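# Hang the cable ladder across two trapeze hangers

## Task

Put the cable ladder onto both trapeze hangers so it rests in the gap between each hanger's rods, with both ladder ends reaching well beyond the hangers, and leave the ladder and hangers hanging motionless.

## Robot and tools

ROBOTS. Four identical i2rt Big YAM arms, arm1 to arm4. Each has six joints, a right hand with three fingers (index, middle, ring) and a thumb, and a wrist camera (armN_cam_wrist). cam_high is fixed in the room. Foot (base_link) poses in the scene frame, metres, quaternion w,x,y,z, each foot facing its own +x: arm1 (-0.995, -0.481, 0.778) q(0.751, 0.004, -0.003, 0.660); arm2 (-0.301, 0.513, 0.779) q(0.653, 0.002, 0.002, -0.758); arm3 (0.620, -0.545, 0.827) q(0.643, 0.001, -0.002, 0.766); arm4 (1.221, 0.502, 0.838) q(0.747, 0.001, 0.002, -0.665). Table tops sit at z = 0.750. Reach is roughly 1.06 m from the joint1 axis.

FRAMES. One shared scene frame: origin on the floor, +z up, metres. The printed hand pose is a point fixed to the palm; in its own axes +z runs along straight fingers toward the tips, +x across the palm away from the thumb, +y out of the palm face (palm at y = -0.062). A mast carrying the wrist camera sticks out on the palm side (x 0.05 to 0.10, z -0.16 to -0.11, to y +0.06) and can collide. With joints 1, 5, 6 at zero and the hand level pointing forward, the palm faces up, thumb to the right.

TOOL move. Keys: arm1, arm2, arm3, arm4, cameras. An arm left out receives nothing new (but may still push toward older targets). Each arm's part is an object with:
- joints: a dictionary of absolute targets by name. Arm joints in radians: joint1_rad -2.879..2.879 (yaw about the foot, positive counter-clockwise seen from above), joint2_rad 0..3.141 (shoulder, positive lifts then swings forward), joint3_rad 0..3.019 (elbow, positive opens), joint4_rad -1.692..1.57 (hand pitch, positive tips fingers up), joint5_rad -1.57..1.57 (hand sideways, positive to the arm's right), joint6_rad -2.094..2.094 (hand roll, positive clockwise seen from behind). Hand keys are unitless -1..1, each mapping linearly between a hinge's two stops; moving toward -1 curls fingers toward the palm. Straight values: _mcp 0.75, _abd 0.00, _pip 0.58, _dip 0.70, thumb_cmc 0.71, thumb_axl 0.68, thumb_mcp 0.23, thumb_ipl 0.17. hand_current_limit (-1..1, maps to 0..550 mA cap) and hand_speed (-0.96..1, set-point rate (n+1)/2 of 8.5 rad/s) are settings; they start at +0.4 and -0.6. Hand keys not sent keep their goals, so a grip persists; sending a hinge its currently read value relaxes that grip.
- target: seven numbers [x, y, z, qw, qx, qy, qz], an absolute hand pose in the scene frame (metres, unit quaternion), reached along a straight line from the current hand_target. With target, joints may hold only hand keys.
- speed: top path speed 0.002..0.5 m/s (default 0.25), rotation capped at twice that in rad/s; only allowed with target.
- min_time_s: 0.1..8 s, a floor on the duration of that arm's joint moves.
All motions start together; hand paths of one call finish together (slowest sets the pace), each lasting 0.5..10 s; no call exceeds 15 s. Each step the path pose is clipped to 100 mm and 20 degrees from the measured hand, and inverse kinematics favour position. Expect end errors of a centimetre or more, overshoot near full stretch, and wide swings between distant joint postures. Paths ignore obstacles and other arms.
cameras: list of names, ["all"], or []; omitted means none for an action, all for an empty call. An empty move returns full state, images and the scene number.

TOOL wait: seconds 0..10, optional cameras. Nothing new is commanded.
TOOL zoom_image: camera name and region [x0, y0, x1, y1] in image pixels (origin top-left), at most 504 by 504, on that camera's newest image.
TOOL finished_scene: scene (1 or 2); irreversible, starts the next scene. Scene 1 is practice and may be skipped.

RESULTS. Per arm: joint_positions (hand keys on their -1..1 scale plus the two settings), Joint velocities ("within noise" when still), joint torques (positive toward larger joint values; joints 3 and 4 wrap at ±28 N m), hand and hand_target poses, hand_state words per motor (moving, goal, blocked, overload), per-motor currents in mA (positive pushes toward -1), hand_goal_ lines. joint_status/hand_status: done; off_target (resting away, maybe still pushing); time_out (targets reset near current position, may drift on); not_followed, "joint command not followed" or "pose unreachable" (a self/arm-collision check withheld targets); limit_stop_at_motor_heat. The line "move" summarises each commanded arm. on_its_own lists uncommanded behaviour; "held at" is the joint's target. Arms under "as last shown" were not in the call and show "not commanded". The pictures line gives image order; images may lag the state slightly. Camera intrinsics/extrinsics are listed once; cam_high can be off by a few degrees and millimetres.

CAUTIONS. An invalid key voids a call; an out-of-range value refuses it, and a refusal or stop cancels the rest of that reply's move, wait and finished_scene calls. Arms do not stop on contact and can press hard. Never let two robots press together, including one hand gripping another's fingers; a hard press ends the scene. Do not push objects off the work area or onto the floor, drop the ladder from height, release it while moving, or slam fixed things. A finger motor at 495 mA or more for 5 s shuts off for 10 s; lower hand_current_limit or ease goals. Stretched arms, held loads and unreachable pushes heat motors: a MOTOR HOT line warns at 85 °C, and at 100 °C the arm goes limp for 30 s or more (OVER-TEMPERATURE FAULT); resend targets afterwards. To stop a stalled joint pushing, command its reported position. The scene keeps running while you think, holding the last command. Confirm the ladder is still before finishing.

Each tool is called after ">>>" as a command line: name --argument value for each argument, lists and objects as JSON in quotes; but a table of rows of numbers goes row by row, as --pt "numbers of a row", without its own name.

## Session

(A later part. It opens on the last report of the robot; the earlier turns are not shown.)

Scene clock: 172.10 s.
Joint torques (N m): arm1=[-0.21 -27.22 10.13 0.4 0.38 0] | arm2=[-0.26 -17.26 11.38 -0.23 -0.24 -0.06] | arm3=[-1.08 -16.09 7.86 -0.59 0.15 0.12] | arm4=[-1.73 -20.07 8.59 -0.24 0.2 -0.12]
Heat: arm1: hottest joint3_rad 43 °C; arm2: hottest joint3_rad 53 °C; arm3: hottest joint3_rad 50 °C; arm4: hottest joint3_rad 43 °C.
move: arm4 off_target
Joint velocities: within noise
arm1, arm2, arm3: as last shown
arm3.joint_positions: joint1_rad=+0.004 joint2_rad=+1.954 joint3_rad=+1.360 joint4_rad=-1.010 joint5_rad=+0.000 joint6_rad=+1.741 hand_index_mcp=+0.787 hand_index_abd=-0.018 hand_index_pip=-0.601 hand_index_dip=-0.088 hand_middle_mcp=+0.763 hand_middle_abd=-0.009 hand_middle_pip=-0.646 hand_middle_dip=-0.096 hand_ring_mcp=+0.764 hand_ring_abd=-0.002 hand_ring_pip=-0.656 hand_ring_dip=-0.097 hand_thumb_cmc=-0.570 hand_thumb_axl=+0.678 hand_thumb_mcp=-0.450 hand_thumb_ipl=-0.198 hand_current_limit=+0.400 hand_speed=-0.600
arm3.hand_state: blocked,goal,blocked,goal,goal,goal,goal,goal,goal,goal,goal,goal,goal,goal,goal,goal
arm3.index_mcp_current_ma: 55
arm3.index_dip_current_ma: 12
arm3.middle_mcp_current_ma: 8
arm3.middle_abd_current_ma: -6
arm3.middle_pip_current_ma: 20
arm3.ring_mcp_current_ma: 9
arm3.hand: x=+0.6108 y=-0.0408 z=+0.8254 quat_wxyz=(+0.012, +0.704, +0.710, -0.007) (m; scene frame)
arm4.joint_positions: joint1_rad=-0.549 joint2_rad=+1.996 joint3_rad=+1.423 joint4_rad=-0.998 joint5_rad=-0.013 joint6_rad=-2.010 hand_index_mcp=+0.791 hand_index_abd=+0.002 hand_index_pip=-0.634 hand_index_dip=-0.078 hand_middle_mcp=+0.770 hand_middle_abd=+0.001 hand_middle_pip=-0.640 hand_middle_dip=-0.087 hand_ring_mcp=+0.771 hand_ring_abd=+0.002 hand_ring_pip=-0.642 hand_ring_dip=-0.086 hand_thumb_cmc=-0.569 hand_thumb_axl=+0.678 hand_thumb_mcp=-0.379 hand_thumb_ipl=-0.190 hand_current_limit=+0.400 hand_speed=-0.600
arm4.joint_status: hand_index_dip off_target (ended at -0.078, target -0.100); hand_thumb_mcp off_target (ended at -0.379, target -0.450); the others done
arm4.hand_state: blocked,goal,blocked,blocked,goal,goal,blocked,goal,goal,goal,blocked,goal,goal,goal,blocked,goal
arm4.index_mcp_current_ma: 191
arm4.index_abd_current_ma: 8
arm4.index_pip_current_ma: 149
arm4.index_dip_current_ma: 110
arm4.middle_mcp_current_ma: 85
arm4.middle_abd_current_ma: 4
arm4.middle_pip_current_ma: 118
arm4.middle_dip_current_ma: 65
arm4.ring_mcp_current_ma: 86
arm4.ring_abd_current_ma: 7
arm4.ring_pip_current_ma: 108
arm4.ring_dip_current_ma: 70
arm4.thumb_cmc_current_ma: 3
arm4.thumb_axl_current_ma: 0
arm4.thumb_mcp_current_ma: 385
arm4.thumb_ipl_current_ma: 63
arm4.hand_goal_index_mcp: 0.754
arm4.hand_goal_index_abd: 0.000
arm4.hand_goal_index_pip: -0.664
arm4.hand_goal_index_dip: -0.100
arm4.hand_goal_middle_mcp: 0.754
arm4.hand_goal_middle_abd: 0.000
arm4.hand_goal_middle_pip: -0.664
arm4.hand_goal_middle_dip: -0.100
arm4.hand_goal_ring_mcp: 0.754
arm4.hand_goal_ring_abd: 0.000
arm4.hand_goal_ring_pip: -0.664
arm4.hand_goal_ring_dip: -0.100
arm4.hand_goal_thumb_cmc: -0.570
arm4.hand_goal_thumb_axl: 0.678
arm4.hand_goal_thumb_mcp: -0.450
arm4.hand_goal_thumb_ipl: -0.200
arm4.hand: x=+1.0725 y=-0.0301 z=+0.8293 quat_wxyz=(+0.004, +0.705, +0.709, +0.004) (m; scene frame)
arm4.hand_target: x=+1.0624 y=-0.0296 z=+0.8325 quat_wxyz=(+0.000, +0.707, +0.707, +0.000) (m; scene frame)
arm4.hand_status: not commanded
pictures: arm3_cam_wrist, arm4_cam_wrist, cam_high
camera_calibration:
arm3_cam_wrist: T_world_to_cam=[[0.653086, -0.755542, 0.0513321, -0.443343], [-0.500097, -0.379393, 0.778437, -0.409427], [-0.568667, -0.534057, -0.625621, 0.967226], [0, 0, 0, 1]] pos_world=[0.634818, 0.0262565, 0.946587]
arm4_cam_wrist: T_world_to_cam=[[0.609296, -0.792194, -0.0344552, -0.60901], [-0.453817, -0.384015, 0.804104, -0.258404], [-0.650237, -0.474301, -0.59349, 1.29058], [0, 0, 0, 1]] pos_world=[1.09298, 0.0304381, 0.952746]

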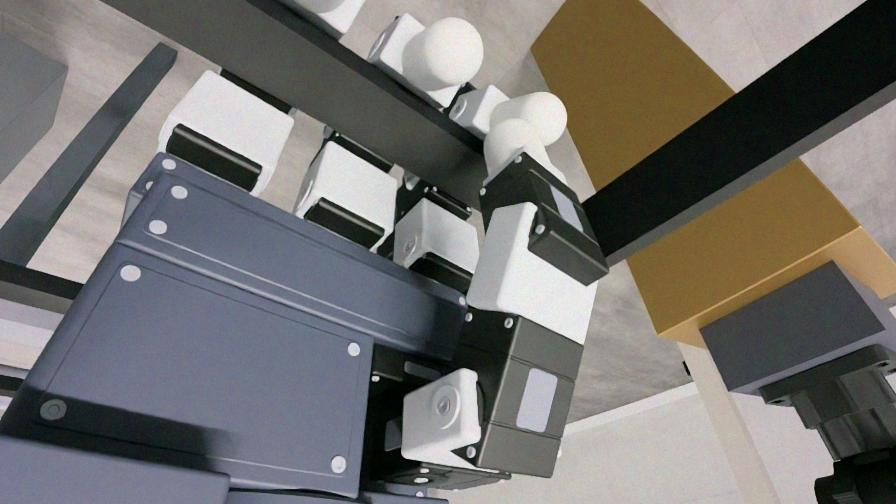

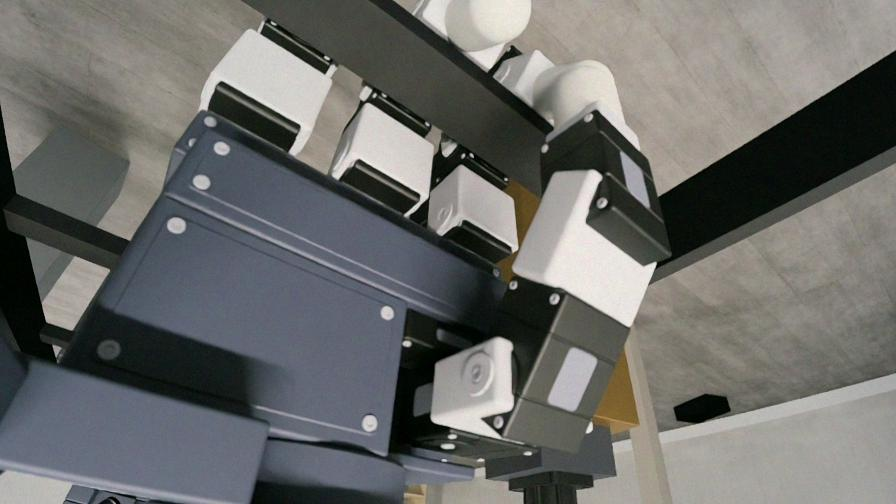

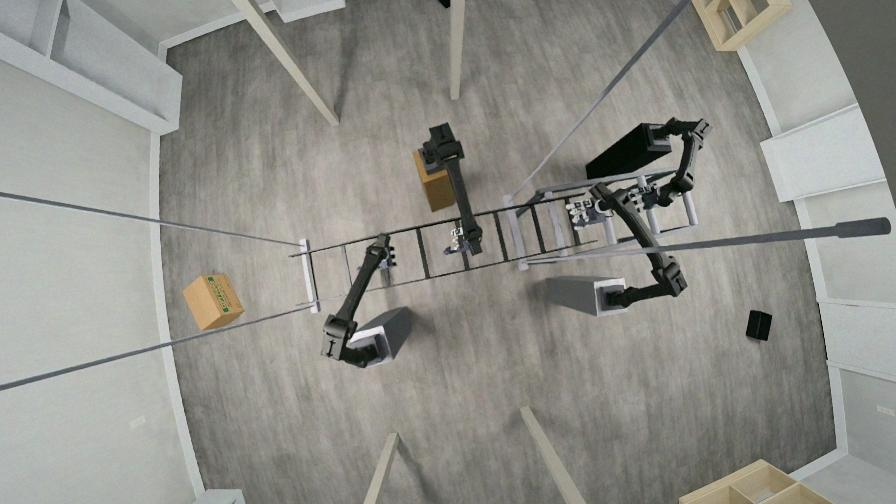

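>>> move --arm3 '{"target": [0.75, -0.036, 0.86, 0, 0.7071, 0.7071, 0], "speed": 0.1}' --arm4 '{"target": [1.205, -0.03, 0.885, 0, 0.7071, 0.7071, 0], "speed": 0.1}' --cameras '["cam_high"]'

Scene clock: 174.53 s.
Joint torques (N m): arm1=[-0.21 -27.05 10.15 0.31 0.35 -0.01] | arm2=[-0.38 -17.49 11.4 -0.17 -0.27 -0.06] | arm3=[-4.84 -17.32 8.09 -1.25 1.29 -0.11] | arm4=[2.78 -26.58 8.53 -2.29 -1.25 0.28]
Heat: arm1: hottest joint3_rad 43 °C; arm2: hottest joint3_rad 53 °C; arm3: hottest joint3_rad 49 °C; arm4: hottest joint2_rad 42 °C.
move: arm3 off_target; arm4 off_target
Joint velocities: within noise
arm1, arm2: as last shown
arm3.joint_positions: joint1_rad=-0.214 joint2_rad=+1.939 joint3_rad=+1.341 joint4_rad=-1.012 joint5_rad=-0.032 joint6_rad=+1.500 hand_index_mcp=+0.795 hand_index_abd=-0.031 hand_index_pip=-0.616 hand_index_dip=-0.092 hand_middle_mcp=+0.777 hand_middle_abd=-0.003 hand_middle_pip=-0.657 hand_middle_dip=-0.097 hand_ring_mcp=+0.764 hand_ring_abd=-0.002 hand_ring_pip=-0.656 hand_ring_dip=-0.097 hand_thumb_cmc=-0.570 hand_thumb_axl=+0.678 hand_thumb_mcp=-0.452 hand_thumb_ipl=-0.200 hand_current_limit=+0.400 hand_speed=-0.600
arm3.joint_status: not commanded
arm3.hand_state: blocked,blocked,blocked,goal,blocked,goal,goal,goal,goal,goal,goal,goal,goal,goal,goal,goal
arm3.index_mcp_current_ma: 77
arm3.index_abd_current_ma: -38
arm3.index_pip_current_ma: 88
arm3.index_dip_current_ma: 6
arm3.middle_mcp_current_ma: 32
arm3.middle_abd_current_ma: -1
arm3.middle_pip_current_ma: 5
arm3.middle_dip_current_ma: 1
arm3.ring_mcp_current_ma: 9
arm3.ring_abd_current_ma: -1
arm3.ring_pip_current_ma: 6
arm3.ring_dip_current_ma: 1
arm3.thumb_cmc_current_ma: 0
arm3.thumb_axl_current_ma: 0
arm3.thumb_mcp_current_ma: -1
arm3.thumb_ipl_current_ma: 0
arm3.hand_goal_index_mcp: 0.754
arm3.hand_goal_index_abd: 0.000
arm3.hand_goal_index_pip: -0.664
arm3.hand_goal_index_dip: -0.100
arm3.hand_goal_middle_mcp: 0.754
arm3.hand_goal_middle_abd: 0.000
arm3.hand_goal_middle_pip: -0.664
arm3.hand_goal_middle_dip: -0.100
arm3.hand_goal_ring_mcp: 0.754
arm3.hand_goal_ring_abd: 0.000
arm3.hand_goal_ring_pip: -0.664
arm3.hand_goal_ring_dip: -0.100
arm3.hand_goal_thumb_cmc: -0.570
arm3.hand_goal_thumb_axl: 0.678
arm3.hand_goal_thumb_mcp: -0.450
arm3.hand_goal_thumb_ipl: -0.200
arm3.hand: x=+0.7212 y=-0.0380 z=+0.8240 quat_wxyz=(+0.000, +0.696, +0.718, -0.023) (m; scene frame)
arm3.hand_target: x=+0.7491 y=-0.0371 z=+0.8586 quat_wxyz=(+0.000, +0.707, +0.707, +0.000) (m; scene frame)
arm3.hand_status: off_target (0.046 m and 3.2 deg from the pose sent, 0.144 m and 1.7 deg at the start)
arm4.joint_positions: joint1_rad=-0.347 joint2_rad=+1.921 joint3_rad=+1.303 joint4_rad=-1.004 joint5_rad=+0.022 joint6_rad=-1.804 hand_index_mcp=+0.793 hand_index_abd=+0.002 hand_index_pip=-0.634 hand_index_dip=-0.081 hand_middle_mcp=+0.771 hand_middle_abd=+0.001 hand_middle_pip=-0.655 hand_middle_dip=-0.097 hand_ring_mcp=+0.801 hand_ring_abd=+0.033 hand_ring_pip=-0.632 hand_ring_dip=-0.091 hand_thumb_cmc=-0.569 hand_thumb_axl=+0.678 hand_thumb_mcp=-0.381 hand_thumb_ipl=-0.190 hand_current_limit=+0.400 hand_speed=-0.600
arm4.joint_status: not commanded
arm4.hand_state: blocked,goal,blocked,goal,goal,goal,goal,goal,blocked,blocked,blocked,goal,goal,goal,blocked,goal
arm4.index_mcp_current_ma: 205
arm4.index_abd_current_ma: 8
arm4.index_pip_current_ma: 149
arm4.index_dip_current_ma: 93
arm4.middle_mcp_current_ma: 86
arm4.middle_abd_current_ma: 4
arm4.middle_pip_current_ma: 43
arm4.middle_dip_current_ma: 14
arm4.ring_mcp_current_ma: 248
arm4.ring_abd_current_ma: 143
arm4.ring_pip_current_ma: 156
arm4.ring_dip_current_ma: 43
arm4.thumb_cmc_current_ma: 3
arm4.thumb_axl_current_ma: 0
arm4.thumb_mcp_current_ma: 385
arm4.thumb_ipl_current_ma: 65
arm4.hand_goal_index_mcp: 0.754
arm4.hand_goal_index_abd: 0.000
arm4.hand_goal_index_pip: -0.664
arm4.hand_goal_index_dip: -0.100
arm4.hand_goal_middle_mcp: 0.754
arm4.hand_goal_middle_abd: 0.000
arm4.hand_goal_middle_pip: -0.664
arm4.hand_goal_middle_dip: -0.100
arm4.hand_goal_ring_mcp: 0.754
arm4.hand_goal_ring_abd: 0.000
arm4.hand_goal_ring_pip: -0.664
arm4.hand_goal_ring_dip: -0.100
arm4.hand_goal_thumb_cmc: -0.570
arm4.hand_goal_thumb_axl: 0.678
arm4.hand_goal_thumb_mcp: -0.450
arm4.hand_goal_thumb_ipl: -0.200
arm4.hand: x=+1.1838 y=-0.0202 z=+0.8281 quat_wxyz=(-0.024, +0.706, +0.707, +0.017) (m; scene frame)
arm4.hand_target: x=+1.2045 y=-0.0287 z=+0.8814 quat_wxyz=(+0.001, +0.707, +0.708, +0.001) (m; scene frame)
arm4.hand_status: off_target (0.062 m and 3.4 deg from the pose sent, 0.144 m and 0.7 deg at the start)
pictures: cam_high

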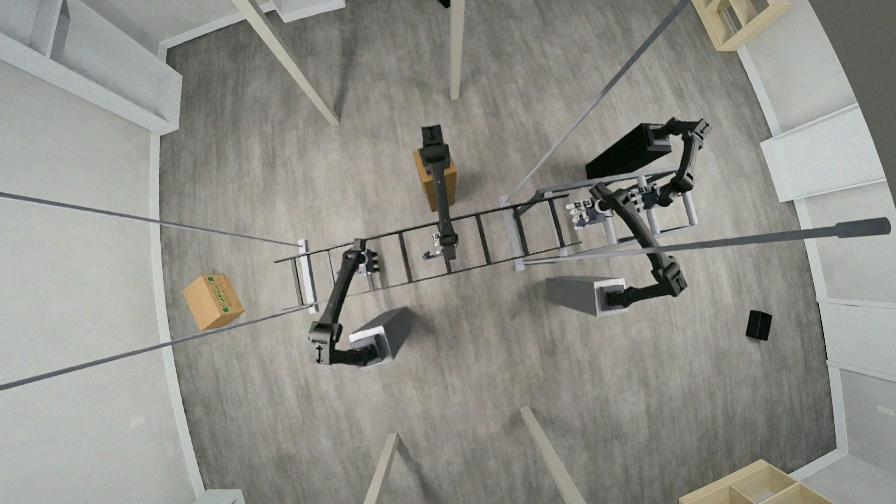

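>>> zoom_image --camera "cam_high" --region '[260, 210, 400, 340]'

>>> zoom_image --camera "cam_high" --region '[460, 170, 620, 300]'

Scaled by 3.600 from the camera's 896x504 image, which has a finer 1280x720 frame.

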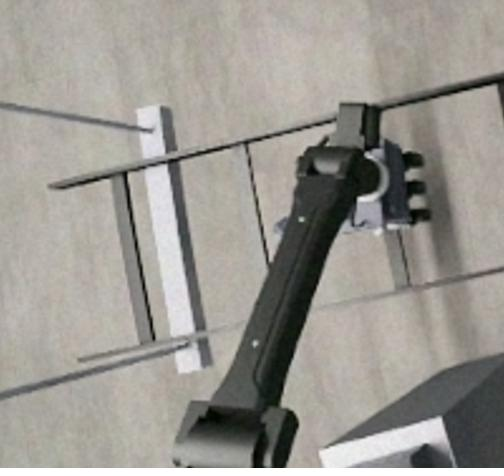

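Scaled by 3.150 from the camera's 896x504 image, which has a finer 1280x720 frame.

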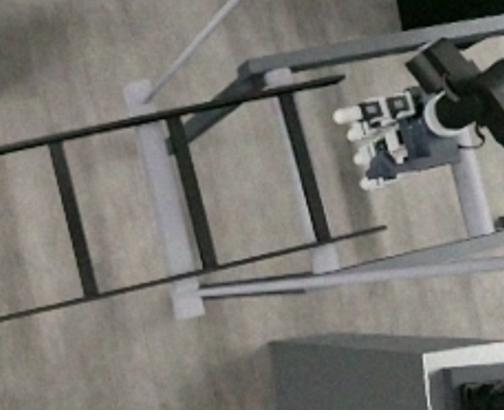

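>>> move --arm3 '{"target": [0.84, -0.055, 0.865, 0, 0.7071, 0.7071, 0], "speed": 0.1}' --arm4 '{"target": [1.29, -0.060, 0.893, 0, 0.7071, 0.7071, 0], "speed": 0.1}' --cameras '["cam_high"]'

>>> zoom_image --camera "cam_high" --region '[260, 210, 400, 340]'

>>> zoom_image --camera "cam_high" --region '[460, 170, 620, 300]'

Scene clock: 177.03 s.
Joint torques (N m): arm1=[0.15 -27.16 10.25 0.35 0.36 -0.03] | arm2=[-0.03 -17.08 11.38 -0.14 -0.25 -0.07] | arm3=[-4.31 -17.61 8.28 -1.58 1.25 0.03] | arm4=[1.38 -24.23 14.26 -3.18 -1.21 0.14]
Heat: arm1: hottest joint3_rad 43 °C; arm2: hottest joint3_rad 53 °C; arm3: hottest joint3_rad 49 °C; arm4: hottest joint2_rad 43 °C.
move: arm3 off_target; arm4 off_target
Joint velocities: within noise
arm1: as last shown
arm2.joint_positions: joint1_rad=+0.552 joint2_rad=+1.832 joint3_rad=+1.832 joint4_rad=-1.612 joint5_rad=+0.005 joint6_rad=-1.166 hand_index_mcp=+0.755 hand_index_abd=+0.003 hand_index_pip=+0.578 hand_index_dip=+0.694 hand_middle_mcp=+0.755 hand_middle_abd=+0.003 hand_middle_pip=+0.578 hand_middle_dip=+0.696 hand_ring_mcp=+0.755 hand_ring_abd=+0.003 hand_ring_pip=+0.579 hand_ring_dip=+0.697 hand_thumb_cmc=-0.570 hand_thumb_axl=+0.677 hand_thumb_mcp=+0.222 hand_thumb_ipl=+0.168 hand_current_limit=+0.400 hand_speed=-0.600
arm2.joint_status: not commanded
arm2.hand_state: goal,goal,goal,goal,goal,goal,goal,goal,goal,goal,goal,goal,goal,goal,goal,goal
arm2.index_mcp_current_ma: 2
arm2.index_abd_current_ma: 7
arm2.index_pip_current_ma: 6
arm2.index_dip_current_ma: -5
arm2.middle_mcp_current_ma: 2
arm2.middle_abd_current_ma: 7
arm2.middle_pip_current_ma: 5
arm2.middle_dip_current_ma: 1
arm2.ring_mcp_current_ma: 2
arm2.ring_abd_current_ma: 7
arm2.ring_pip_current_ma: 7
arm2.ring_dip_current_ma: 3
arm2.thumb_cmc_current_ma: 1
arm2.thumb_axl_current_ma: -2
arm2.thumb_mcp_current_ma: -16
arm2.thumb_ipl_current_ma: -1
arm2.hand_goal_index_mcp: 0.754
arm2.hand_goal_index_abd: 0.000
arm2.hand_goal_index_pip: 0.576
arm2.hand_goal_index_dip: 0.696
arm2.hand_goal_middle_mcp: 0.754
arm2.hand_goal_middle_abd: 0.000
arm2.hand_goal_middle_pip: 0.576
arm2.hand_goal_middle_dip: 0.696
arm2.hand_goal_ring_mcp: 0.754
arm2.hand_goal_ring_abd: 0.000
arm2.hand_goal_ring_pip: 0.576
arm2.hand_goal_ring_dip: 0.696
arm2.hand_goal_thumb_cmc: -0.570
arm2.hand_goal_thumb_axl: 0.678
arm2.hand_goal_thumb_mcp: 0.226
arm2.hand_goal_thumb_ipl: 0.168
arm2.hand: x=+0.0005 y=-0.0244 z=+1.0053 quat_wxyz=(-0.022, +0.707, +0.706, +0.008) (m; scene frame)
arm2.hand_target: x=-0.0005 y=-0.0340 z=+1.0299 quat_wxyz=(+0.000, +0.707, +0.707, +0.000) (m; scene frame)
arm2.hand_status: not commanded
arm3.joint_positions: joint1_rad=-0.394 joint2_rad=+1.933 joint3_rad=+1.333 joint4_rad=-1.012 joint5_rad=-0.031 joint6_rad=+1.312 hand_index_mcp=+0.793 hand_index_abd=-0.033 hand_index_pip=-0.616 hand_index_dip=-0.092 hand_middle_mcp=+0.778 hand_middle_abd=-0.002 hand_middle_pip=-0.657 hand_middle_dip=-0.097 hand_ring_mcp=+0.768 hand_ring_abd=-0.002 hand_ring_pip=-0.656 hand_ring_dip=-0.097 hand_thumb_cmc=-0.570 hand_thumb_axl=+0.678 hand_thumb_mcp=-0.452 hand_thumb_ipl=-0.200 hand_current_limit=+0.400 hand_speed=-0.600
arm3.joint_status: not commanded
arm3.hand_state: blocked,blocked,blocked,goal,blocked,goal,goal,goal,goal,goal,goal,goal,goal,goal,goal,goal
arm3.index_mcp_current_ma: 71
arm3.index_abd_current_ma: -42
arm3.index_pip_current_ma: 88
arm3.index_dip_current_ma: 6
arm3.middle_mcp_current_ma: 35
arm3.middle_abd_current_ma: -1
arm3.middle_pip_current_ma: 5
arm3.middle_dip_current_ma: 1
arm3.ring_mcp_current_ma: 15
arm3.ring_abd_current_ma: -1
arm3.ring_pip_current_ma: 6
arm3.ring_dip_current_ma: 1
arm3.thumb_cmc_current_ma: 0
arm3.thumb_axl_current_ma: 0
arm3.thumb_mcp_current_ma: -1
arm3.thumb_ipl_current_ma: 0
arm3.hand_goal_index_mcp: 0.754
arm3.hand_goal_index_abd: 0.000
arm3.hand_goal_index_pip: -0.664
arm3.hand_goal_index_dip: -0.100
arm3.hand_goal_middle_mcp: 0.754
arm3.hand_goal_middle_abd: 0.000
arm3.hand_goal_middle_pip: -0.664
arm3.hand_goal_middle_dip: -0.100
arm3.hand_goal_ring_mcp: 0.754
arm3.hand_goal_ring_abd: 0.000
arm3.hand_goal_ring_pip: -0.664
arm3.hand_goal_ring_dip: -0.100
arm3.hand_goal_thumb_cmc: -0.570
arm3.hand_goal_thumb_axl: 0.678
arm3.hand_goal_thumb_mcp: -0.450
arm3.hand_goal_thumb_ipl: -0.200
arm3.hand: x=+0.8151 y=-0.0521 z=+0.8235 quat_wxyz=(-0.004, +0.693, +0.720, -0.024) (m; scene frame)
arm3.hand_target: x=+0.8392 y=-0.0557 z=+0.8631 quat_wxyz=(+0.000, +0.707, +0.707, +0.000) (m; scene frame)
arm3.hand_status: off_target (0.049 m and 3.6 deg from the pose sent, 0.127 m and 3.2 deg at the start)
arm4.joint_positions: joint1_rad=-0.168 joint2_rad=+1.921 joint3_rad=+1.306 joint4_rad=-1.024 joint5_rad=+0.022 joint6_rad=-1.623 hand_index_mcp=+0.793 hand_index_abd=+0.002 hand_index_pip=-0.634 hand_index_dip=-0.081 hand_middle_mcp=+0.763 hand_middle_abd=+0.001 hand_middle_pip=-0.656 hand_middle_dip=-0.097 hand_ring_mcp=+0.805 hand_ring_abd=+0.048 hand_ring_pip=-0.620 hand_ring_dip=-0.096 hand_thumb_cmc=-0.569 hand_thumb_axl=+0.678 hand_thumb_mcp=-0.381 hand_thumb_ipl=-0.190 hand_current_limit=+0.400 hand_speed=-0.600
arm4.joint_status: not commanded
arm4.hand_state: blocked,goal,blocked,goal,goal,goal,goal,goal,blocked,blocked,blocked,goal,goal,goal,blocked,goal
arm4.index_mcp_current_ma: 205
arm4.index_abd_current_ma: 8
arm4.index_pip_current_ma: 149
arm4.index_dip_current_ma: 93
arm4.middle_mcp_current_ma: 48
arm4.middle_abd_current_ma: 3
arm4.middle_pip_current_ma: 41
arm4.middle_dip_current_ma: 14
arm4.ring_mcp_current_ma: 269
arm4.ring_abd_current_ma: 208
arm4.ring_pip_current_ma: 215
arm4.ring_dip_current_ma: 17
arm4.thumb_cmc_current_ma: 3
arm4.thumb_axl_current_ma: 0
arm4.thumb_mcp_current_ma: 385
arm4.thumb_ipl_current_ma: 65
arm4.hand_goal_index_mcp: 0.754
arm4.hand_goal_index_abd: 0.000
arm4.hand_goal_index_pip: -0.664
arm4.hand_goal_index_dip: -0.100
arm4.hand_goal_middle_mcp: 0.754
arm4.hand_goal_middle_abd: 0.000
arm4.hand_goal_middle_pip: -0.664
arm4.hand_goal_middle_dip: -0.100
arm4.hand_goal_ring_mcp: 0.754
arm4.hand_goal_ring_abd: 0.000
arm4.hand_goal_ring_pip: -0.664
arm4.hand_goal_ring_dip: -0.100
arm4.hand_goal_thumb_cmc: -0.570
arm4.hand_goal_thumb_axl: 0.678
arm4.hand_goal_thumb_mcp: -0.450
arm4.hand_goal_thumb_ipl: -0.200
arm4.hand: x=+1.2751 y=-0.0305 z=+0.8279 quat_wxyz=(-0.033, +0.706, +0.707, +0.019) (m; scene frame)
arm4.hand_target: x=+1.2899 y=-0.0562 z=+0.8915 quat_wxyz=(+0.002, +0.707, +0.707, +0.000) (m; scene frame)
arm4.hand_status: off_target (0.073 m and 4.3 deg from the pose sent, 0.131 m and 3.4 deg at the start)
pictures: cam_high

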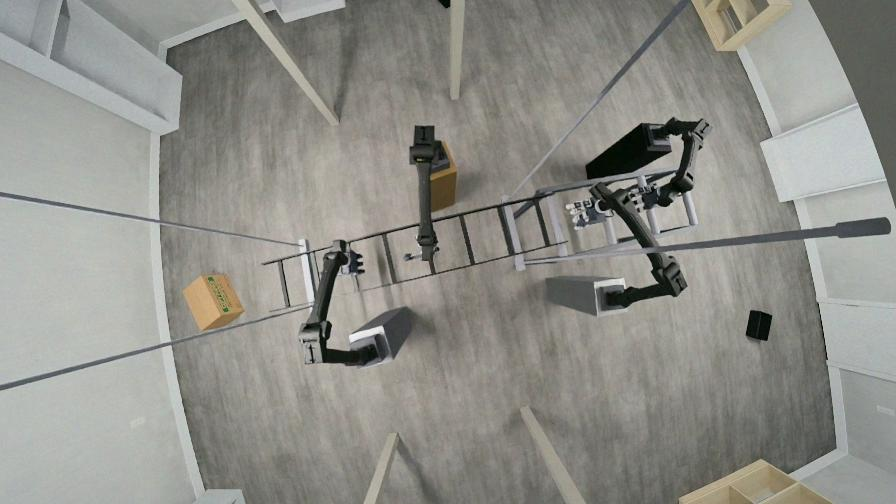

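Scaled by 3.600 from the camera's 896x504 image, which has a finer 1280x720 frame.

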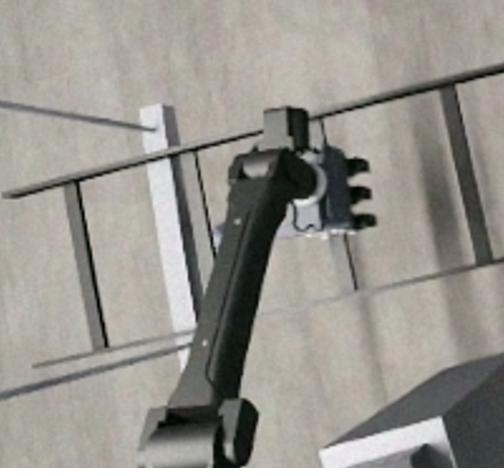

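Scaled by 3.150 from the camera's 896x504 image, which has a finer 1280x720 frame.

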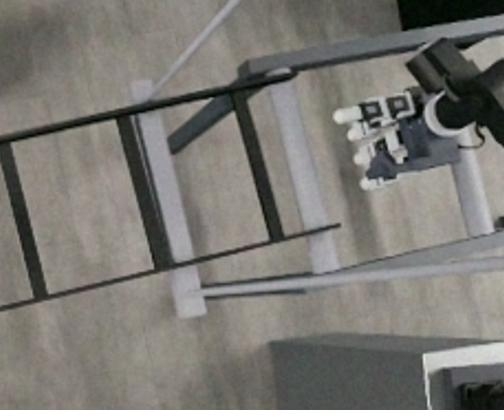

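>>> move --arm3 '{"target": [0.905, -0.048, 0.865, 0, 0.7071, 0.7071, 0], "speed": 0.08}' --arm4 '{"target": [1.355, -0.075, 0.895, 0, 0.7071, 0.7071, 0], "speed": 0.08}' --cameras '["cam_high"]'

>>> zoom_image --camera "cam_high" --region '[260, 210, 400, 340]'

>>> zoom_image --camera "cam_high" --region '[460, 170, 620, 300]'

Scene clock: 179.10 s.
Joint torques (N m): arm1=[-0.15 -27.34 10.24 0.46 0.34 -0.01] | arm2=[-0.15 -17.38 11.37 -0.17 -0.26 -0.07] | arm3=[-4.78 -15.62 11.92 -1.61 1.55 -0.02] | arm4=[2.84 -24.76 15.13 -2.65 -1.62 0.19]
Heat: arm1: hottest joint3_rad 43 °C; arm2: hottest joint3_rad 53 °C; arm3: hottest joint3_rad 49 °C; arm4: hottest joint2_rad 43 °C.
move: arm3 off_target; arm4 off_target
Joint velocities: within noise
arm1.joint_positions: joint1_rad=-0.715 joint2_rad=+2.298 joint3_rad=+2.558 joint4_rad=-1.691 joint5_rad=+0.023 joint6_rad=+0.705 hand_index_mcp=+0.755 hand_index_abd=+0.002 hand_index_pip=+0.579 hand_index_dip=+0.695 hand_middle_mcp=+0.755 hand_middle_abd=+0.002 hand_middle_pip=+0.578 hand_middle_dip=+0.696 hand_ring_mcp=+0.755 hand_ring_abd=+0.003 hand_ring_pip=+0.578 hand_ring_dip=+0.697 hand_thumb_cmc=-0.571 hand_thumb_axl=+0.677 hand_thumb_mcp=+0.219 hand_thumb_ipl=+0.167 hand_current_limit=+0.400 hand_speed=-0.600
arm1.joint_status: not commanded
arm1.hand_state: goal,goal,goal,goal,goal,goal,goal,goal,goal,goal,goal,goal,goal,goal,goal,goal
arm1.index_mcp_current_ma: 2
arm1.index_abd_current_ma: 2
arm1.index_pip_current_ma: 4
arm1.index_dip_current_ma: -1
arm1.middle_mcp_current_ma: 2
arm1.middle_abd_current_ma: 3
arm1.middle_pip_current_ma: 3
arm1.middle_dip_current_ma: 0
arm1.ring_mcp_current_ma: 2
arm1.ring_abd_current_ma: 3
arm1.ring_pip_current_ma: 3
arm1.ring_dip_current_ma: 1
arm1.thumb_cmc_current_ma: -1
arm1.thumb_axl_current_ma: -1
arm1.thumb_mcp_current_ma: -16
arm1.thumb_ipl_current_ma: -1
arm1.hand_goal_index_mcp: 0.754
arm1.hand_goal_index_abd: 0.000
arm1.hand_goal_index_pip: 0.576
arm1.hand_goal_index_dip: 0.696
arm1.hand_goal_middle_mcp: 0.754
arm1.hand_goal_middle_abd: 0.000
arm1.hand_goal_middle_pip: 0.576
arm1.hand_goal_middle_dip: 0.696
arm1.hand_goal_ring_mcp: 0.754
arm1.hand_goal_ring_abd: 0.000
arm1.hand_goal_ring_pip: 0.576
arm1.hand_goal_ring_dip: 0.696
arm1.hand_goal_thumb_cmc: -0.570
arm1.hand_goal_thumb_axl: 0.678
arm1.hand_goal_thumb_mcp: 0.226
arm1.hand_goal_thumb_ipl: 0.168
arm1.hand: x=-0.3630 y=-0.0237 z=+1.0115 quat_wxyz=(+0.013, +0.698, +0.713, +0.072) (m; scene frame)
arm1.hand_target: x=-0.3703 y=-0.0204 z=+1.0292 quat_wxyz=(+0.014, +0.695, +0.714, +0.082) (m; scene frame)
arm1.hand_status: not commanded
arm2: as last shown
arm3.joint_positions: joint1_rad=-0.494 joint2_rad=+1.956 joint3_rad=+1.370 joint4_rad=-1.045 joint5_rad=-0.039 joint6_rad=+1.212 hand_index_mcp=+0.793 hand_index_abd=-0.038 hand_index_pip=-0.616 hand_index_dip=-0.092 hand_middle_mcp=+0.778 hand_middle_abd=-0.002 hand_middle_pip=-0.657 hand_middle_dip=-0.097 hand_ring_mcp=+0.764 hand_ring_abd=-0.002 hand_ring_pip=-0.656 hand_ring_dip=-0.097 hand_thumb_cmc=-0.570 hand_thumb_axl=+0.678 hand_thumb_mcp=-0.452 hand_thumb_ipl=-0.200 hand_current_limit=+0.400 hand_speed=-0.600
arm3.joint_status: not commanded
arm3.hand_state: blocked,blocked,blocked,goal,blocked,goal,goal,goal,goal,goal,goal,goal,goal,goal,goal,goal
arm3.index_mcp_current_ma: 71
arm3.index_abd_current_ma: -51
arm3.index_pip_current_ma: 88
arm3.index_dip_current_ma: 6
arm3.middle_mcp_current_ma: 35
arm3.middle_abd_current_ma: -1
arm3.middle_pip_current_ma: 5
arm3.middle_dip_current_ma: 1
arm3.ring_mcp_current_ma: 10
arm3.ring_abd_current_ma: 0
arm3.ring_pip_current_ma: 6
arm3.ring_dip_current_ma: 1
arm3.thumb_cmc_current_ma: 0
arm3.thumb_axl_current_ma: 0
arm3.thumb_mcp_current_ma: -1
arm3.thumb_ipl_current_ma: 0
arm3.hand_goal_index_mcp: 0.754
arm3.hand_goal_index_abd: 0.000
arm3.hand_goal_index_pip: -0.664
arm3.hand_goal_index_dip: -0.100
arm3.hand_goal_middle_mcp: 0.754
arm3.hand_goal_middle_abd: 0.000
arm3.hand_goal_middle_pip: -0.664
arm3.hand_goal_middle_dip: -0.100
arm3.hand_goal_ring_mcp: 0.754
arm3.hand_goal_ring_abd: 0.000
arm3.hand_goal_ring_pip: -0.664
arm3.hand_goal_ring_dip: -0.100
arm3.hand_goal_thumb_cmc: -0.570
arm3.hand_goal_thumb_axl: 0.678
arm3.hand_goal_thumb_mcp: -0.450
arm3.hand_goal_thumb_ipl: -0.200
arm3.hand: x=+0.8663 y=-0.0598 z=+0.8225 quat_wxyz=(-0.005, +0.693, +0.720, -0.034) (m; scene frame)
arm3.hand_target: x=+0.9033 y=-0.0508 z=+0.8650 quat_wxyz=(+0.000, +0.707, +0.707, +0.001) (m; scene frame)
arm3.hand_status: off_target (0.059 m and 4.5 deg from the pose sent, 0.099 m and 3.6 deg at the start)
arm4.joint_positions: joint1_rad=-0.064 joint2_rad=+1.951 joint3_rad=+1.355 joint4_rad=-1.062 joint5_rad=+0.032 joint6_rad=-1.512 hand_index_mcp=+0.793 hand_index_abd=+0.002 hand_index_pip=-0.634 hand_index_dip=-0.081 hand_middle_mcp=+0.765 hand_middle_abd=+0.001 hand_middle_pip=-0.656 hand_middle_dip=-0.097 hand_ring_mcp=+0.808 hand_ring_abd=+0.053 hand_ring_pip=-0.617 hand_ring_dip=-0.096 hand_thumb_cmc=-0.569 hand_thumb_axl=+0.678 hand_thumb_mcp=-0.381 hand_thumb_ipl=-0.190 hand_current_limit=+0.400 hand_speed=-0.600
arm4.joint_status: not commanded
arm4.hand_state: blocked,goal,blocked,goal,goal,goal,goal,goal,blocked,blocked,blocked,goal,goal,goal,blocked,goal
arm4.index_mcp_current_ma: 205
arm4.index_abd_current_ma: 8
arm4.index_pip_current_ma: 149
arm4.index_dip_current_ma: 93
arm4.middle_mcp_current_ma: 57
arm4.middle_abd_current_ma: 3
arm4.middle_pip_current_ma: 40
arm4.middle_dip_current_ma: 14
arm4.ring_mcp_current_ma: 282
arm4.ring_abd_current_ma: 230
arm4.ring_pip_current_ma: 231
arm4.ring_dip_current_ma: 17
arm4.thumb_cmc_current_ma: 3
arm4.thumb_axl_current_ma: 0
arm4.thumb_mcp_current_ma: 385
arm4.thumb_ipl_current_ma: 65
arm4.hand_goal_index_mcp: 0.754
arm4.hand_goal_index_abd: 0.000
arm4.hand_goal_index_pip: -0.664
arm4.hand_goal_index_dip: -0.100
arm4.hand_goal_middle_mcp: 0.754
arm4.hand_goal_middle_abd: 0.000
arm4.hand_goal_middle_pip: -0.664
arm4.hand_goal_middle_dip: -0.100
arm4.hand_goal_ring_mcp: 0.754
arm4.hand_goal_ring_abd: 0.000
arm4.hand_goal_ring_pip: -0.664
arm4.hand_goal_ring_dip: -0.100
arm4.hand_goal_thumb_cmc: -0.570
arm4.hand_goal_thumb_axl: 0.678
arm4.hand_goal_thumb_mcp: -0.450
arm4.hand_goal_thumb_ipl: -0.200
arm4.hand: x=+1.3264 y=-0.0411 z=+0.8263 quat_wxyz=(-0.045, +0.709, +0.704, +0.018) (m; scene frame)
arm4.hand_target: x=+1.3543 y=-0.0698 z=+0.8943 quat_wxyz=(+0.002, +0.706, +0.708, +0.000) (m; scene frame)
arm4.hand_status: off_target (0.082 m and 5.6 deg from the pose sent, 0.113 m and 4.3 deg at the start)
pictures: cam_high

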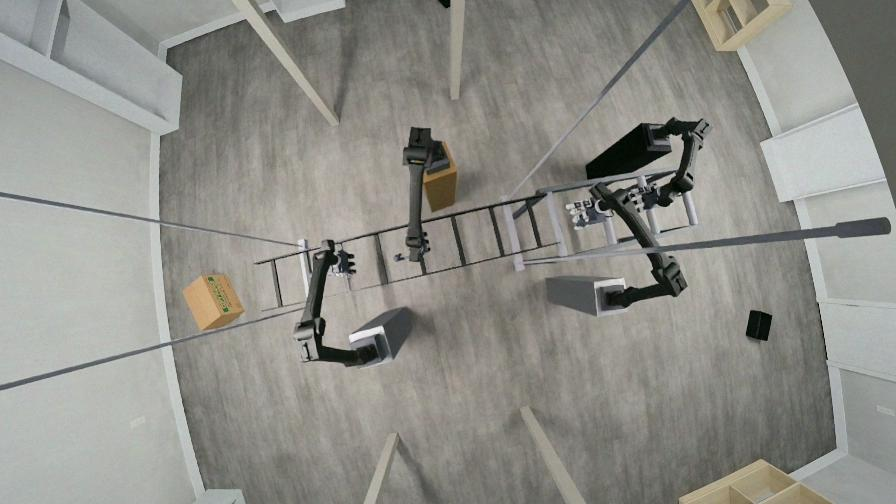

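Scaled by 3.600 from the camera's 896x504 image, which has a finer 1280x720 frame.

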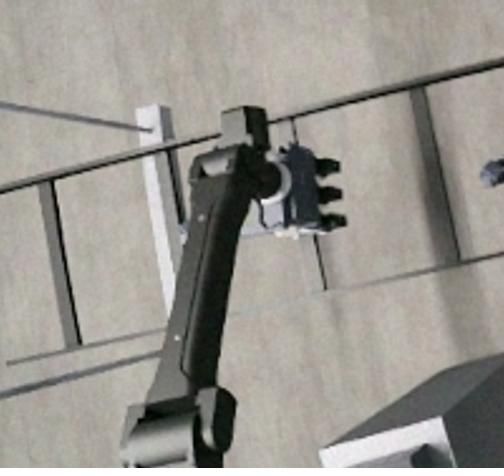

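Scaled by 3.150 from the camera's 896x504 image, which has a finer 1280x720 frame.

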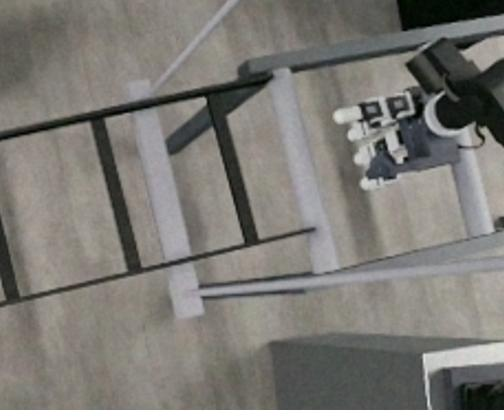

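>>> move --arm3 '{"target": [0.945, -0.022, 0.87, 0, 0.7071, 0.7071, 0], "speed": 0.07}' --arm4 '{"target": [1.395, -0.064, 0.895, 0, 0.7071, 0.7071, 0], "speed": 0.07}' --cameras '["cam_high"]'

>>> zoom_image --camera "cam_high" --region '[240, 210, 380, 340]'

>>> zoom_image --camera "cam_high" --region '[460, 170, 620, 300]'

Scene clock: 181.17 s.
Joint torques (N m): arm1=[-0.5 -27.16 10.25 0.38 0.32 -0.01] | arm2=[-0.21 -17.2 11.41 -0.18 -0.24 -0.05] | arm3=[-4.37 -17.03 13.87 -0.44 1.36 0.06] | arm4=[3.02 -25.7 13.53 -2.19 -1.97 0.2]
Heat: arm1: hottest joint3_rad 43 °C; arm2: hottest joint3_rad 54 °C; arm3: hottest joint3_rad 50 °C; arm4: hottest joint3_rad 44 °C.
move: arm3 off_target; arm4 off_target
Joint velocities: within noise
arm1, arm2: as last shown
arm3.joint_positions: joint1_rad=-0.551 joint2_rad=+2.035 joint3_rad=+1.488 joint4_rad=-1.148 joint5_rad=-0.032 joint6_rad=+1.158 hand_index_mcp=+0.791 hand_index_abd=-0.039 hand_index_pip=-0.616 hand_index_dip=-0.092 hand_middle_mcp=+0.780 hand_middle_abd=-0.001 hand_middle_pip=-0.657 hand_middle_dip=-0.097 hand_ring_mcp=+0.765 hand_ring_abd=-0.002 hand_ring_pip=-0.656 hand_ring_dip=-0.097 hand_thumb_cmc=-0.570 hand_thumb_axl=+0.679 hand_thumb_mcp=-0.451 hand_thumb_ipl=-0.200 hand_current_limit=+0.400 hand_speed=-0.600
arm3.joint_status: not commanded
arm3.hand_state: blocked,blocked,blocked,goal,blocked,goal,goal,goal,goal,goal,goal,goal,goal,goal,goal,goal
arm3.index_mcp_current_ma: 67
arm3.index_abd_current_ma: -53
arm3.index_pip_current_ma: 88
arm3.index_dip_current_ma: 6
arm3.middle_mcp_current_ma: 40
arm3.middle_abd_current_ma: 0
arm3.middle_pip_current_ma: 5
arm3.middle_dip_current_ma: 1
arm3.ring_mcp_current_ma: 10
arm3.ring_abd_current_ma: 0
arm3.ring_pip_current_ma: 6
arm3.ring_dip_current_ma: 1
arm3.thumb_cmc_current_ma: 0
arm3.thumb_axl_current_ma: 0
arm3.thumb_mcp_current_ma: 0
arm3.thumb_ipl_current_ma: 0
arm3.hand_goal_index_mcp: 0.754
arm3.hand_goal_index_abd: 0.000
arm3.hand_goal_index_pip: -0.664
arm3.hand_goal_index_dip: -0.100
arm3.hand_goal_middle_mcp: 0.754
arm3.hand_goal_middle_abd: 0.000
arm3.hand_goal_middle_pip: -0.664
arm3.hand_goal_middle_dip: -0.100
arm3.hand_goal_ring_mcp: 0.754
arm3.hand_goal_ring_abd: 0.000
arm3.hand_goal_ring_pip: -0.664
arm3.hand_goal_ring_dip: -0.100
arm3.hand_goal_thumb_cmc: -0.570
arm3.hand_goal_thumb_axl: 0.678
arm3.hand_goal_thumb_mcp: -0.450
arm3.hand_goal_thumb_ipl: -0.200
arm3.hand: x=+0.9019 y=-0.0544 z=+0.8191 quat_wxyz=(+0.008, +0.694, +0.718, -0.062) (m; scene frame)
arm3.hand_target: x=+0.9425 y=-0.0276 z=+0.8720 quat_wxyz=(+0.001, +0.708, +0.706, +0.001) (m; scene frame)
arm3.hand_status: off_target (0.074 m and 7.4 deg from the pose sent, 0.099 m and 4.5 deg at the start)
arm4.joint_positions: joint1_rad=+0.007 joint2_rad=+1.951 joint3_rad=+1.355 joint4_rad=-1.067 joint5_rad=+0.041 joint6_rad=-1.440 hand_index_mcp=+0.793 hand_index_abd=+0.002 hand_index_pip=-0.634 hand_index_dip=-0.081 hand_middle_mcp=+0.766 hand_middle_abd=+0.001 hand_middle_pip=-0.656 hand_middle_dip=-0.097 hand_ring_mcp=+0.809 hand_ring_abd=+0.053 hand_ring_pip=-0.617 hand_ring_dip=-0.096 hand_thumb_cmc=-0.569 hand_thumb_axl=+0.678 hand_thumb_mcp=-0.381 hand_thumb_ipl=-0.190 hand_current_limit=+0.400 hand_speed=-0.600
arm4.joint_status: not commanded
arm4.hand_state: blocked,goal,blocked,goal,goal,goal,goal,goal,blocked,blocked,blocked,goal,goal,goal,blocked,goal
arm4.index_mcp_current_ma: 205
arm4.index_abd_current_ma: 8
arm4.index_pip_current_ma: 149
arm4.index_dip_current_ma: 93
arm4.middle_mcp_current_ma: 63
arm4.middle_abd_current_ma: 3
arm4.middle_pip_current_ma: 40
arm4.middle_dip_current_ma: 14
arm4.ring_mcp_current_ma: 287
arm4.ring_abd_current_ma: 230
arm4.ring_pip_current_ma: 231
arm4.ring_dip_current_ma: 17
arm4.thumb_cmc_current_ma: 3
arm4.thumb_axl_current_ma: 0
arm4.thumb_mcp_current_ma: 385
arm4.thumb_ipl_current_ma: 65
arm4.hand_goal_index_mcp: 0.754
arm4.hand_goal_index_abd: 0.000
arm4.hand_goal_index_pip: -0.664
arm4.hand_goal_index_dip: -0.100
arm4.hand_goal_middle_mcp: 0.754
arm4.hand_goal_middle_abd: 0.000
arm4.hand_goal_middle_pip: -0.664
arm4.hand_goal_middle_dip: -0.100
arm4.hand_goal_ring_mcp: 0.754
arm4.hand_goal_ring_abd: 0.000
arm4.hand_goal_ring_pip: -0.664
arm4.hand_goal_ring_dip: -0.100
arm4.hand_goal_thumb_cmc: -0.570
arm4.hand_goal_thumb_axl: 0.678
arm4.hand_goal_thumb_mcp: -0.450
arm4.hand_goal_thumb_ipl: -0.200
arm4.hand: x=+1.3619 y=-0.0371 z=+0.8251 quat_wxyz=(-0.050, +0.708, +0.704, +0.013) (m; scene frame)
arm4.hand_target: x=+1.3937 y=-0.0594 z=+0.8937 quat_wxyz=(+0.001, +0.706, +0.708, +0.001) (m; scene frame)
arm4.hand_status: off_target (0.082 m and 6.0 deg from the pose sent, 0.100 m and 5.5 deg at the start)
pictures: cam_high

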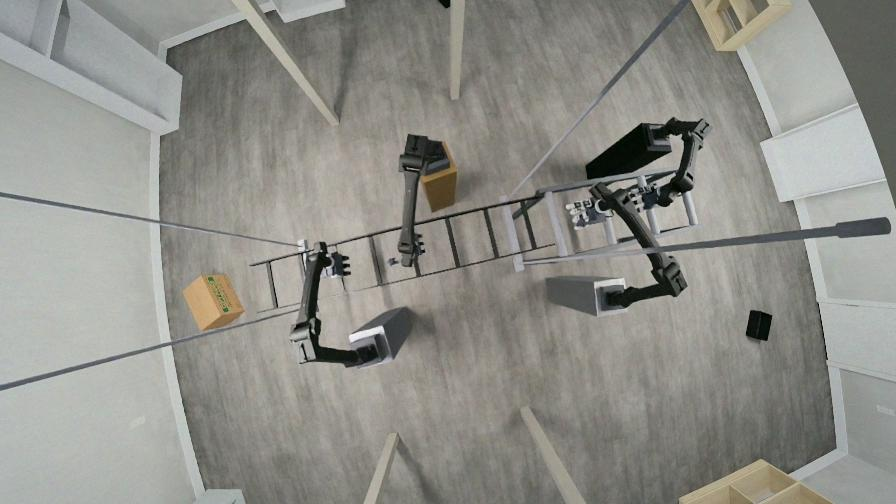

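Scaled by 3.600 from the camera's 896x504 image, which has a finer 1280x720 frame.

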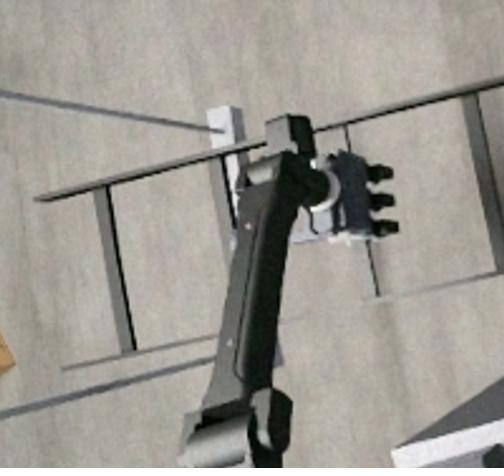

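Scaled by 3.150 from the camera's 896x504 image, which has a finer 1280x720 frame.

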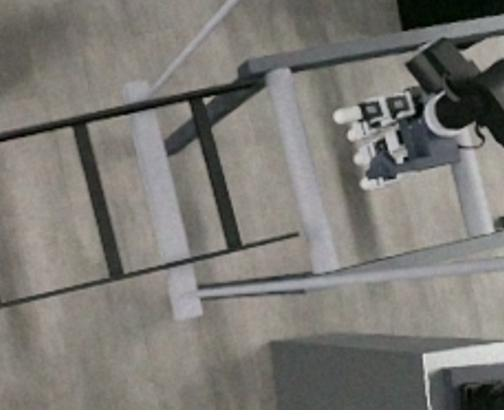

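>>> move --arm3 '{"target": [0.945, 0.015, 0.90, 0, 0.7071, 0.7071, 0], "speed": 0.07}' --arm4 '{"target": [1.395, -0.07, 0.895, 0, 0.7071, 0.7071, 0], "speed": 0.07}' --cameras '["cam_high"]'

>>> zoom_image --camera "cam_high" --region '[460, 170, 620, 300]'

Scene clock: 185.50 s.
Joint torques (N m): arm1=[-0.38 -26.7 10.09 0.43 0.36 0.01] | arm2=[-0.15 -17.2 11.41 -0.18 -0.26 -0.05] | arm3=[-1.55 -18.9 16.36 -0.36 1.14 0.29] | arm4=[2.78 -24.82 15.04 -2.3 -1.59 0.18]
Heat: arm1: hottest joint3_rad 43 °C; arm2: hottest joint3_rad 54 °C; arm3: hottest joint3_rad 50 °C; arm4: hottest joint3_rad 45 °C.
move: arm3 off_target; arm4 off_target
Joint velocities: within noise
arm1, arm2: as last shown
arm3.joint_positions: joint1_rad=-0.550 joint2_rad=+2.086 joint3_rad=+1.562 joint4_rad=-1.230 joint5_rad=-0.029 joint6_rad=+1.159 hand_index_mcp=+0.789 hand_index_abd=-0.044 hand_index_pip=-0.614 hand_index_dip=-0.092 hand_middle_mcp=+0.767 hand_middle_abd=-0.001 hand_middle_pip=-0.657 hand_middle_dip=-0.097 hand_ring_mcp=+0.765 hand_ring_abd=-0.002 hand_ring_pip=-0.656 hand_ring_dip=-0.097 hand_thumb_cmc=-0.570 hand_thumb_axl=+0.679 hand_thumb_mcp=-0.451 hand_thumb_ipl=-0.200 hand_current_limit=+0.400 hand_speed=-0.600
arm3.joint_status: not commanded
arm3.hand_state: blocked,blocked,blocked,goal,goal,goal,goal,goal,goal,goal,goal,goal,goal,goal,goal,goal
arm3.index_mcp_current_ma: 62
arm3.index_abd_current_ma: -65
arm3.index_pip_current_ma: 95
arm3.index_dip_current_ma: 6
arm3.middle_mcp_current_ma: 15
arm3.middle_abd_current_ma: 0
arm3.middle_pip_current_ma: 5
arm3.middle_dip_current_ma: 1
arm3.ring_mcp_current_ma: 10
arm3.ring_abd_current_ma: 0
arm3.ring_pip_current_ma: 6
arm3.ring_dip_current_ma: 1
arm3.thumb_cmc_current_ma: 0
arm3.thumb_axl_current_ma: 0
arm3.thumb_mcp_current_ma: 0
arm3.thumb_ipl_current_ma: 0
arm3.hand_goal_index_mcp: 0.754
arm3.hand_goal_index_abd: 0.000
arm3.hand_goal_index_pip: -0.664
arm3.hand_goal_index_dip: -0.100
arm3.hand_goal_middle_mcp: 0.754
arm3.hand_goal_middle_abd: 0.000
arm3.hand_goal_middle_pip: -0.664
arm3.hand_goal_middle_dip: -0.100
arm3.hand_goal_ring_mcp: 0.754
arm3.hand_goal_ring_abd: 0.000
arm3.hand_goal_ring_pip: -0.664
arm3.hand_goal_ring_dip: -0.100
arm3.hand_goal_thumb_cmc: -0.570
arm3.hand_goal_thumb_axl: 0.678
arm3.hand_goal_thumb_mcp: -0.450
arm3.hand_goal_thumb_ipl: -0.200
arm3.hand: x=+0.9040 y=-0.0493 z=+0.8163 quat_wxyz=(+0.020, +0.692, +0.716, -0.088) (m; scene frame)
arm3.hand_target: x=+0.9356 y=-0.0022 z=+0.8938 quat_wxyz=(-0.001, +0.708, +0.707, +0.001) (m; scene frame)
arm3.hand_status: off_target (0.113 m and 10.5 deg from the pose sent, 0.115 m and 7.4 deg at the start; pose on its path clipped on 22 of 37 steps)
arm4.joint_positions: joint1_rad=+0.009 joint2_rad=+1.952 joint3_rad=+1.355 joint4_rad=-1.072 joint5_rad=+0.031 joint6_rad=-1.438 hand_index_mcp=+0.793 hand_index_abd=+0.002 hand_index_pip=-0.634 hand_index_dip=-0.081 hand_middle_mcp=+0.766 hand_middle_abd=+0.001 hand_middle_pip=-0.656 hand_middle_dip=-0.097 hand_ring_mcp=+0.809 hand_ring_abd=+0.053 hand_ring_pip=-0.617 hand_ring_dip=-0.096 hand_thumb_cmc=-0.569 hand_thumb_axl=+0.678 hand_thumb_mcp=-0.381 hand_thumb_ipl=-0.190 hand_current_limit=+0.400 hand_speed=-0.600
arm4.joint_status: not commanded
arm4.hand_state: blocked,goal,blocked,goal,goal,goal,goal,goal,blocked,blocked,blocked,goal,goal,goal,blocked,goal
arm4.index_mcp_current_ma: 205
arm4.index_abd_current_ma: 8
arm4.index_pip_current_ma: 149
arm4.index_dip_current_ma: 93
arm4.middle_mcp_current_ma: 63
arm4.middle_abd_current_ma: 3
arm4.middle_pip_current_ma: 40
arm4.middle_dip_current_ma: 14
arm4.ring_mcp_current_ma: 287
arm4.ring_abd_current_ma: 230
arm4.ring_pip_current_ma: 231
arm4.ring_dip_current_ma: 17
arm4.thumb_cmc_current_ma: 3
arm4.thumb_axl_current_ma: 0
arm4.thumb_mcp_current_ma: 385
arm4.thumb_ipl_current_ma: 65
arm4.hand_goal_index_mcp: 0.754
arm4.hand_goal_index_abd: 0.000
arm4.hand_goal_index_pip: -0.664
arm4.hand_goal_index_dip: -0.100
arm4.hand_goal_middle_mcp: 0.754
arm4.hand_goal_middle_abd: 0.000
arm4.hand_goal_middle_pip: -0.664
arm4.hand_goal_middle_dip: -0.100
arm4.hand_goal_ring_mcp: 0.754
arm4.hand_goal_ring_abd: 0.000
arm4.hand_goal_ring_pip: -0.664
arm4.hand_goal_ring_dip: -0.100
arm4.hand_goal_thumb_cmc: -0.570
arm4.hand_goal_thumb_axl: 0.678
arm4.hand_goal_thumb_mcp: -0.450
arm4.hand_goal_thumb_ipl: -0.200
arm4.hand: x=+1.3640 y=-0.0357 z=+0.8254 quat_wxyz=(-0.050, +0.709, +0.704, +0.019) (m; scene frame)
arm4.hand_target: x=+1.3938 y=-0.0645 z=+0.8946 quat_wxyz=(+0.002, +0.706, +0.708, +0.001) (m; scene frame)
arm4.hand_status: off_target (0.084 m and 6.1 deg from the pose sent, 0.084 m and 6.0 deg at the start)
pictures: cam_high

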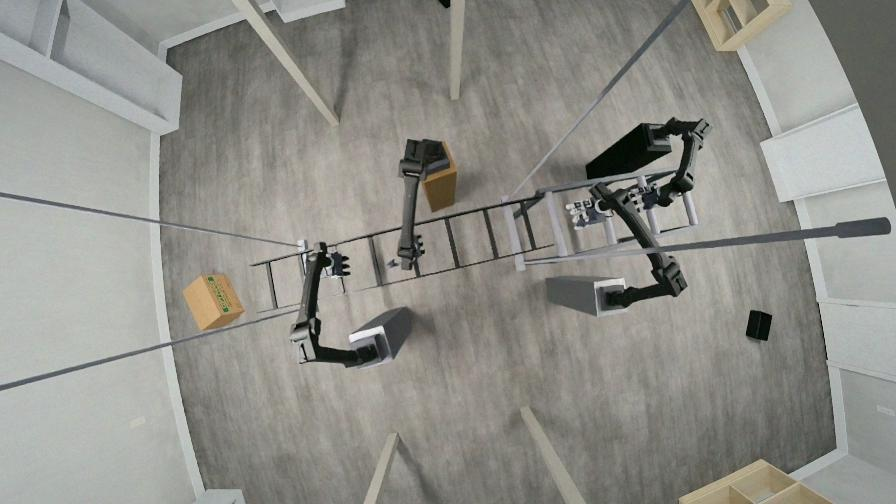

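Scaled by 3.150 from the camera's 896x504 image, which has a finer 1280x720 frame.

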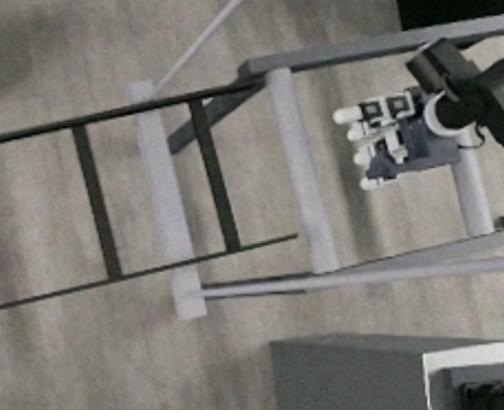

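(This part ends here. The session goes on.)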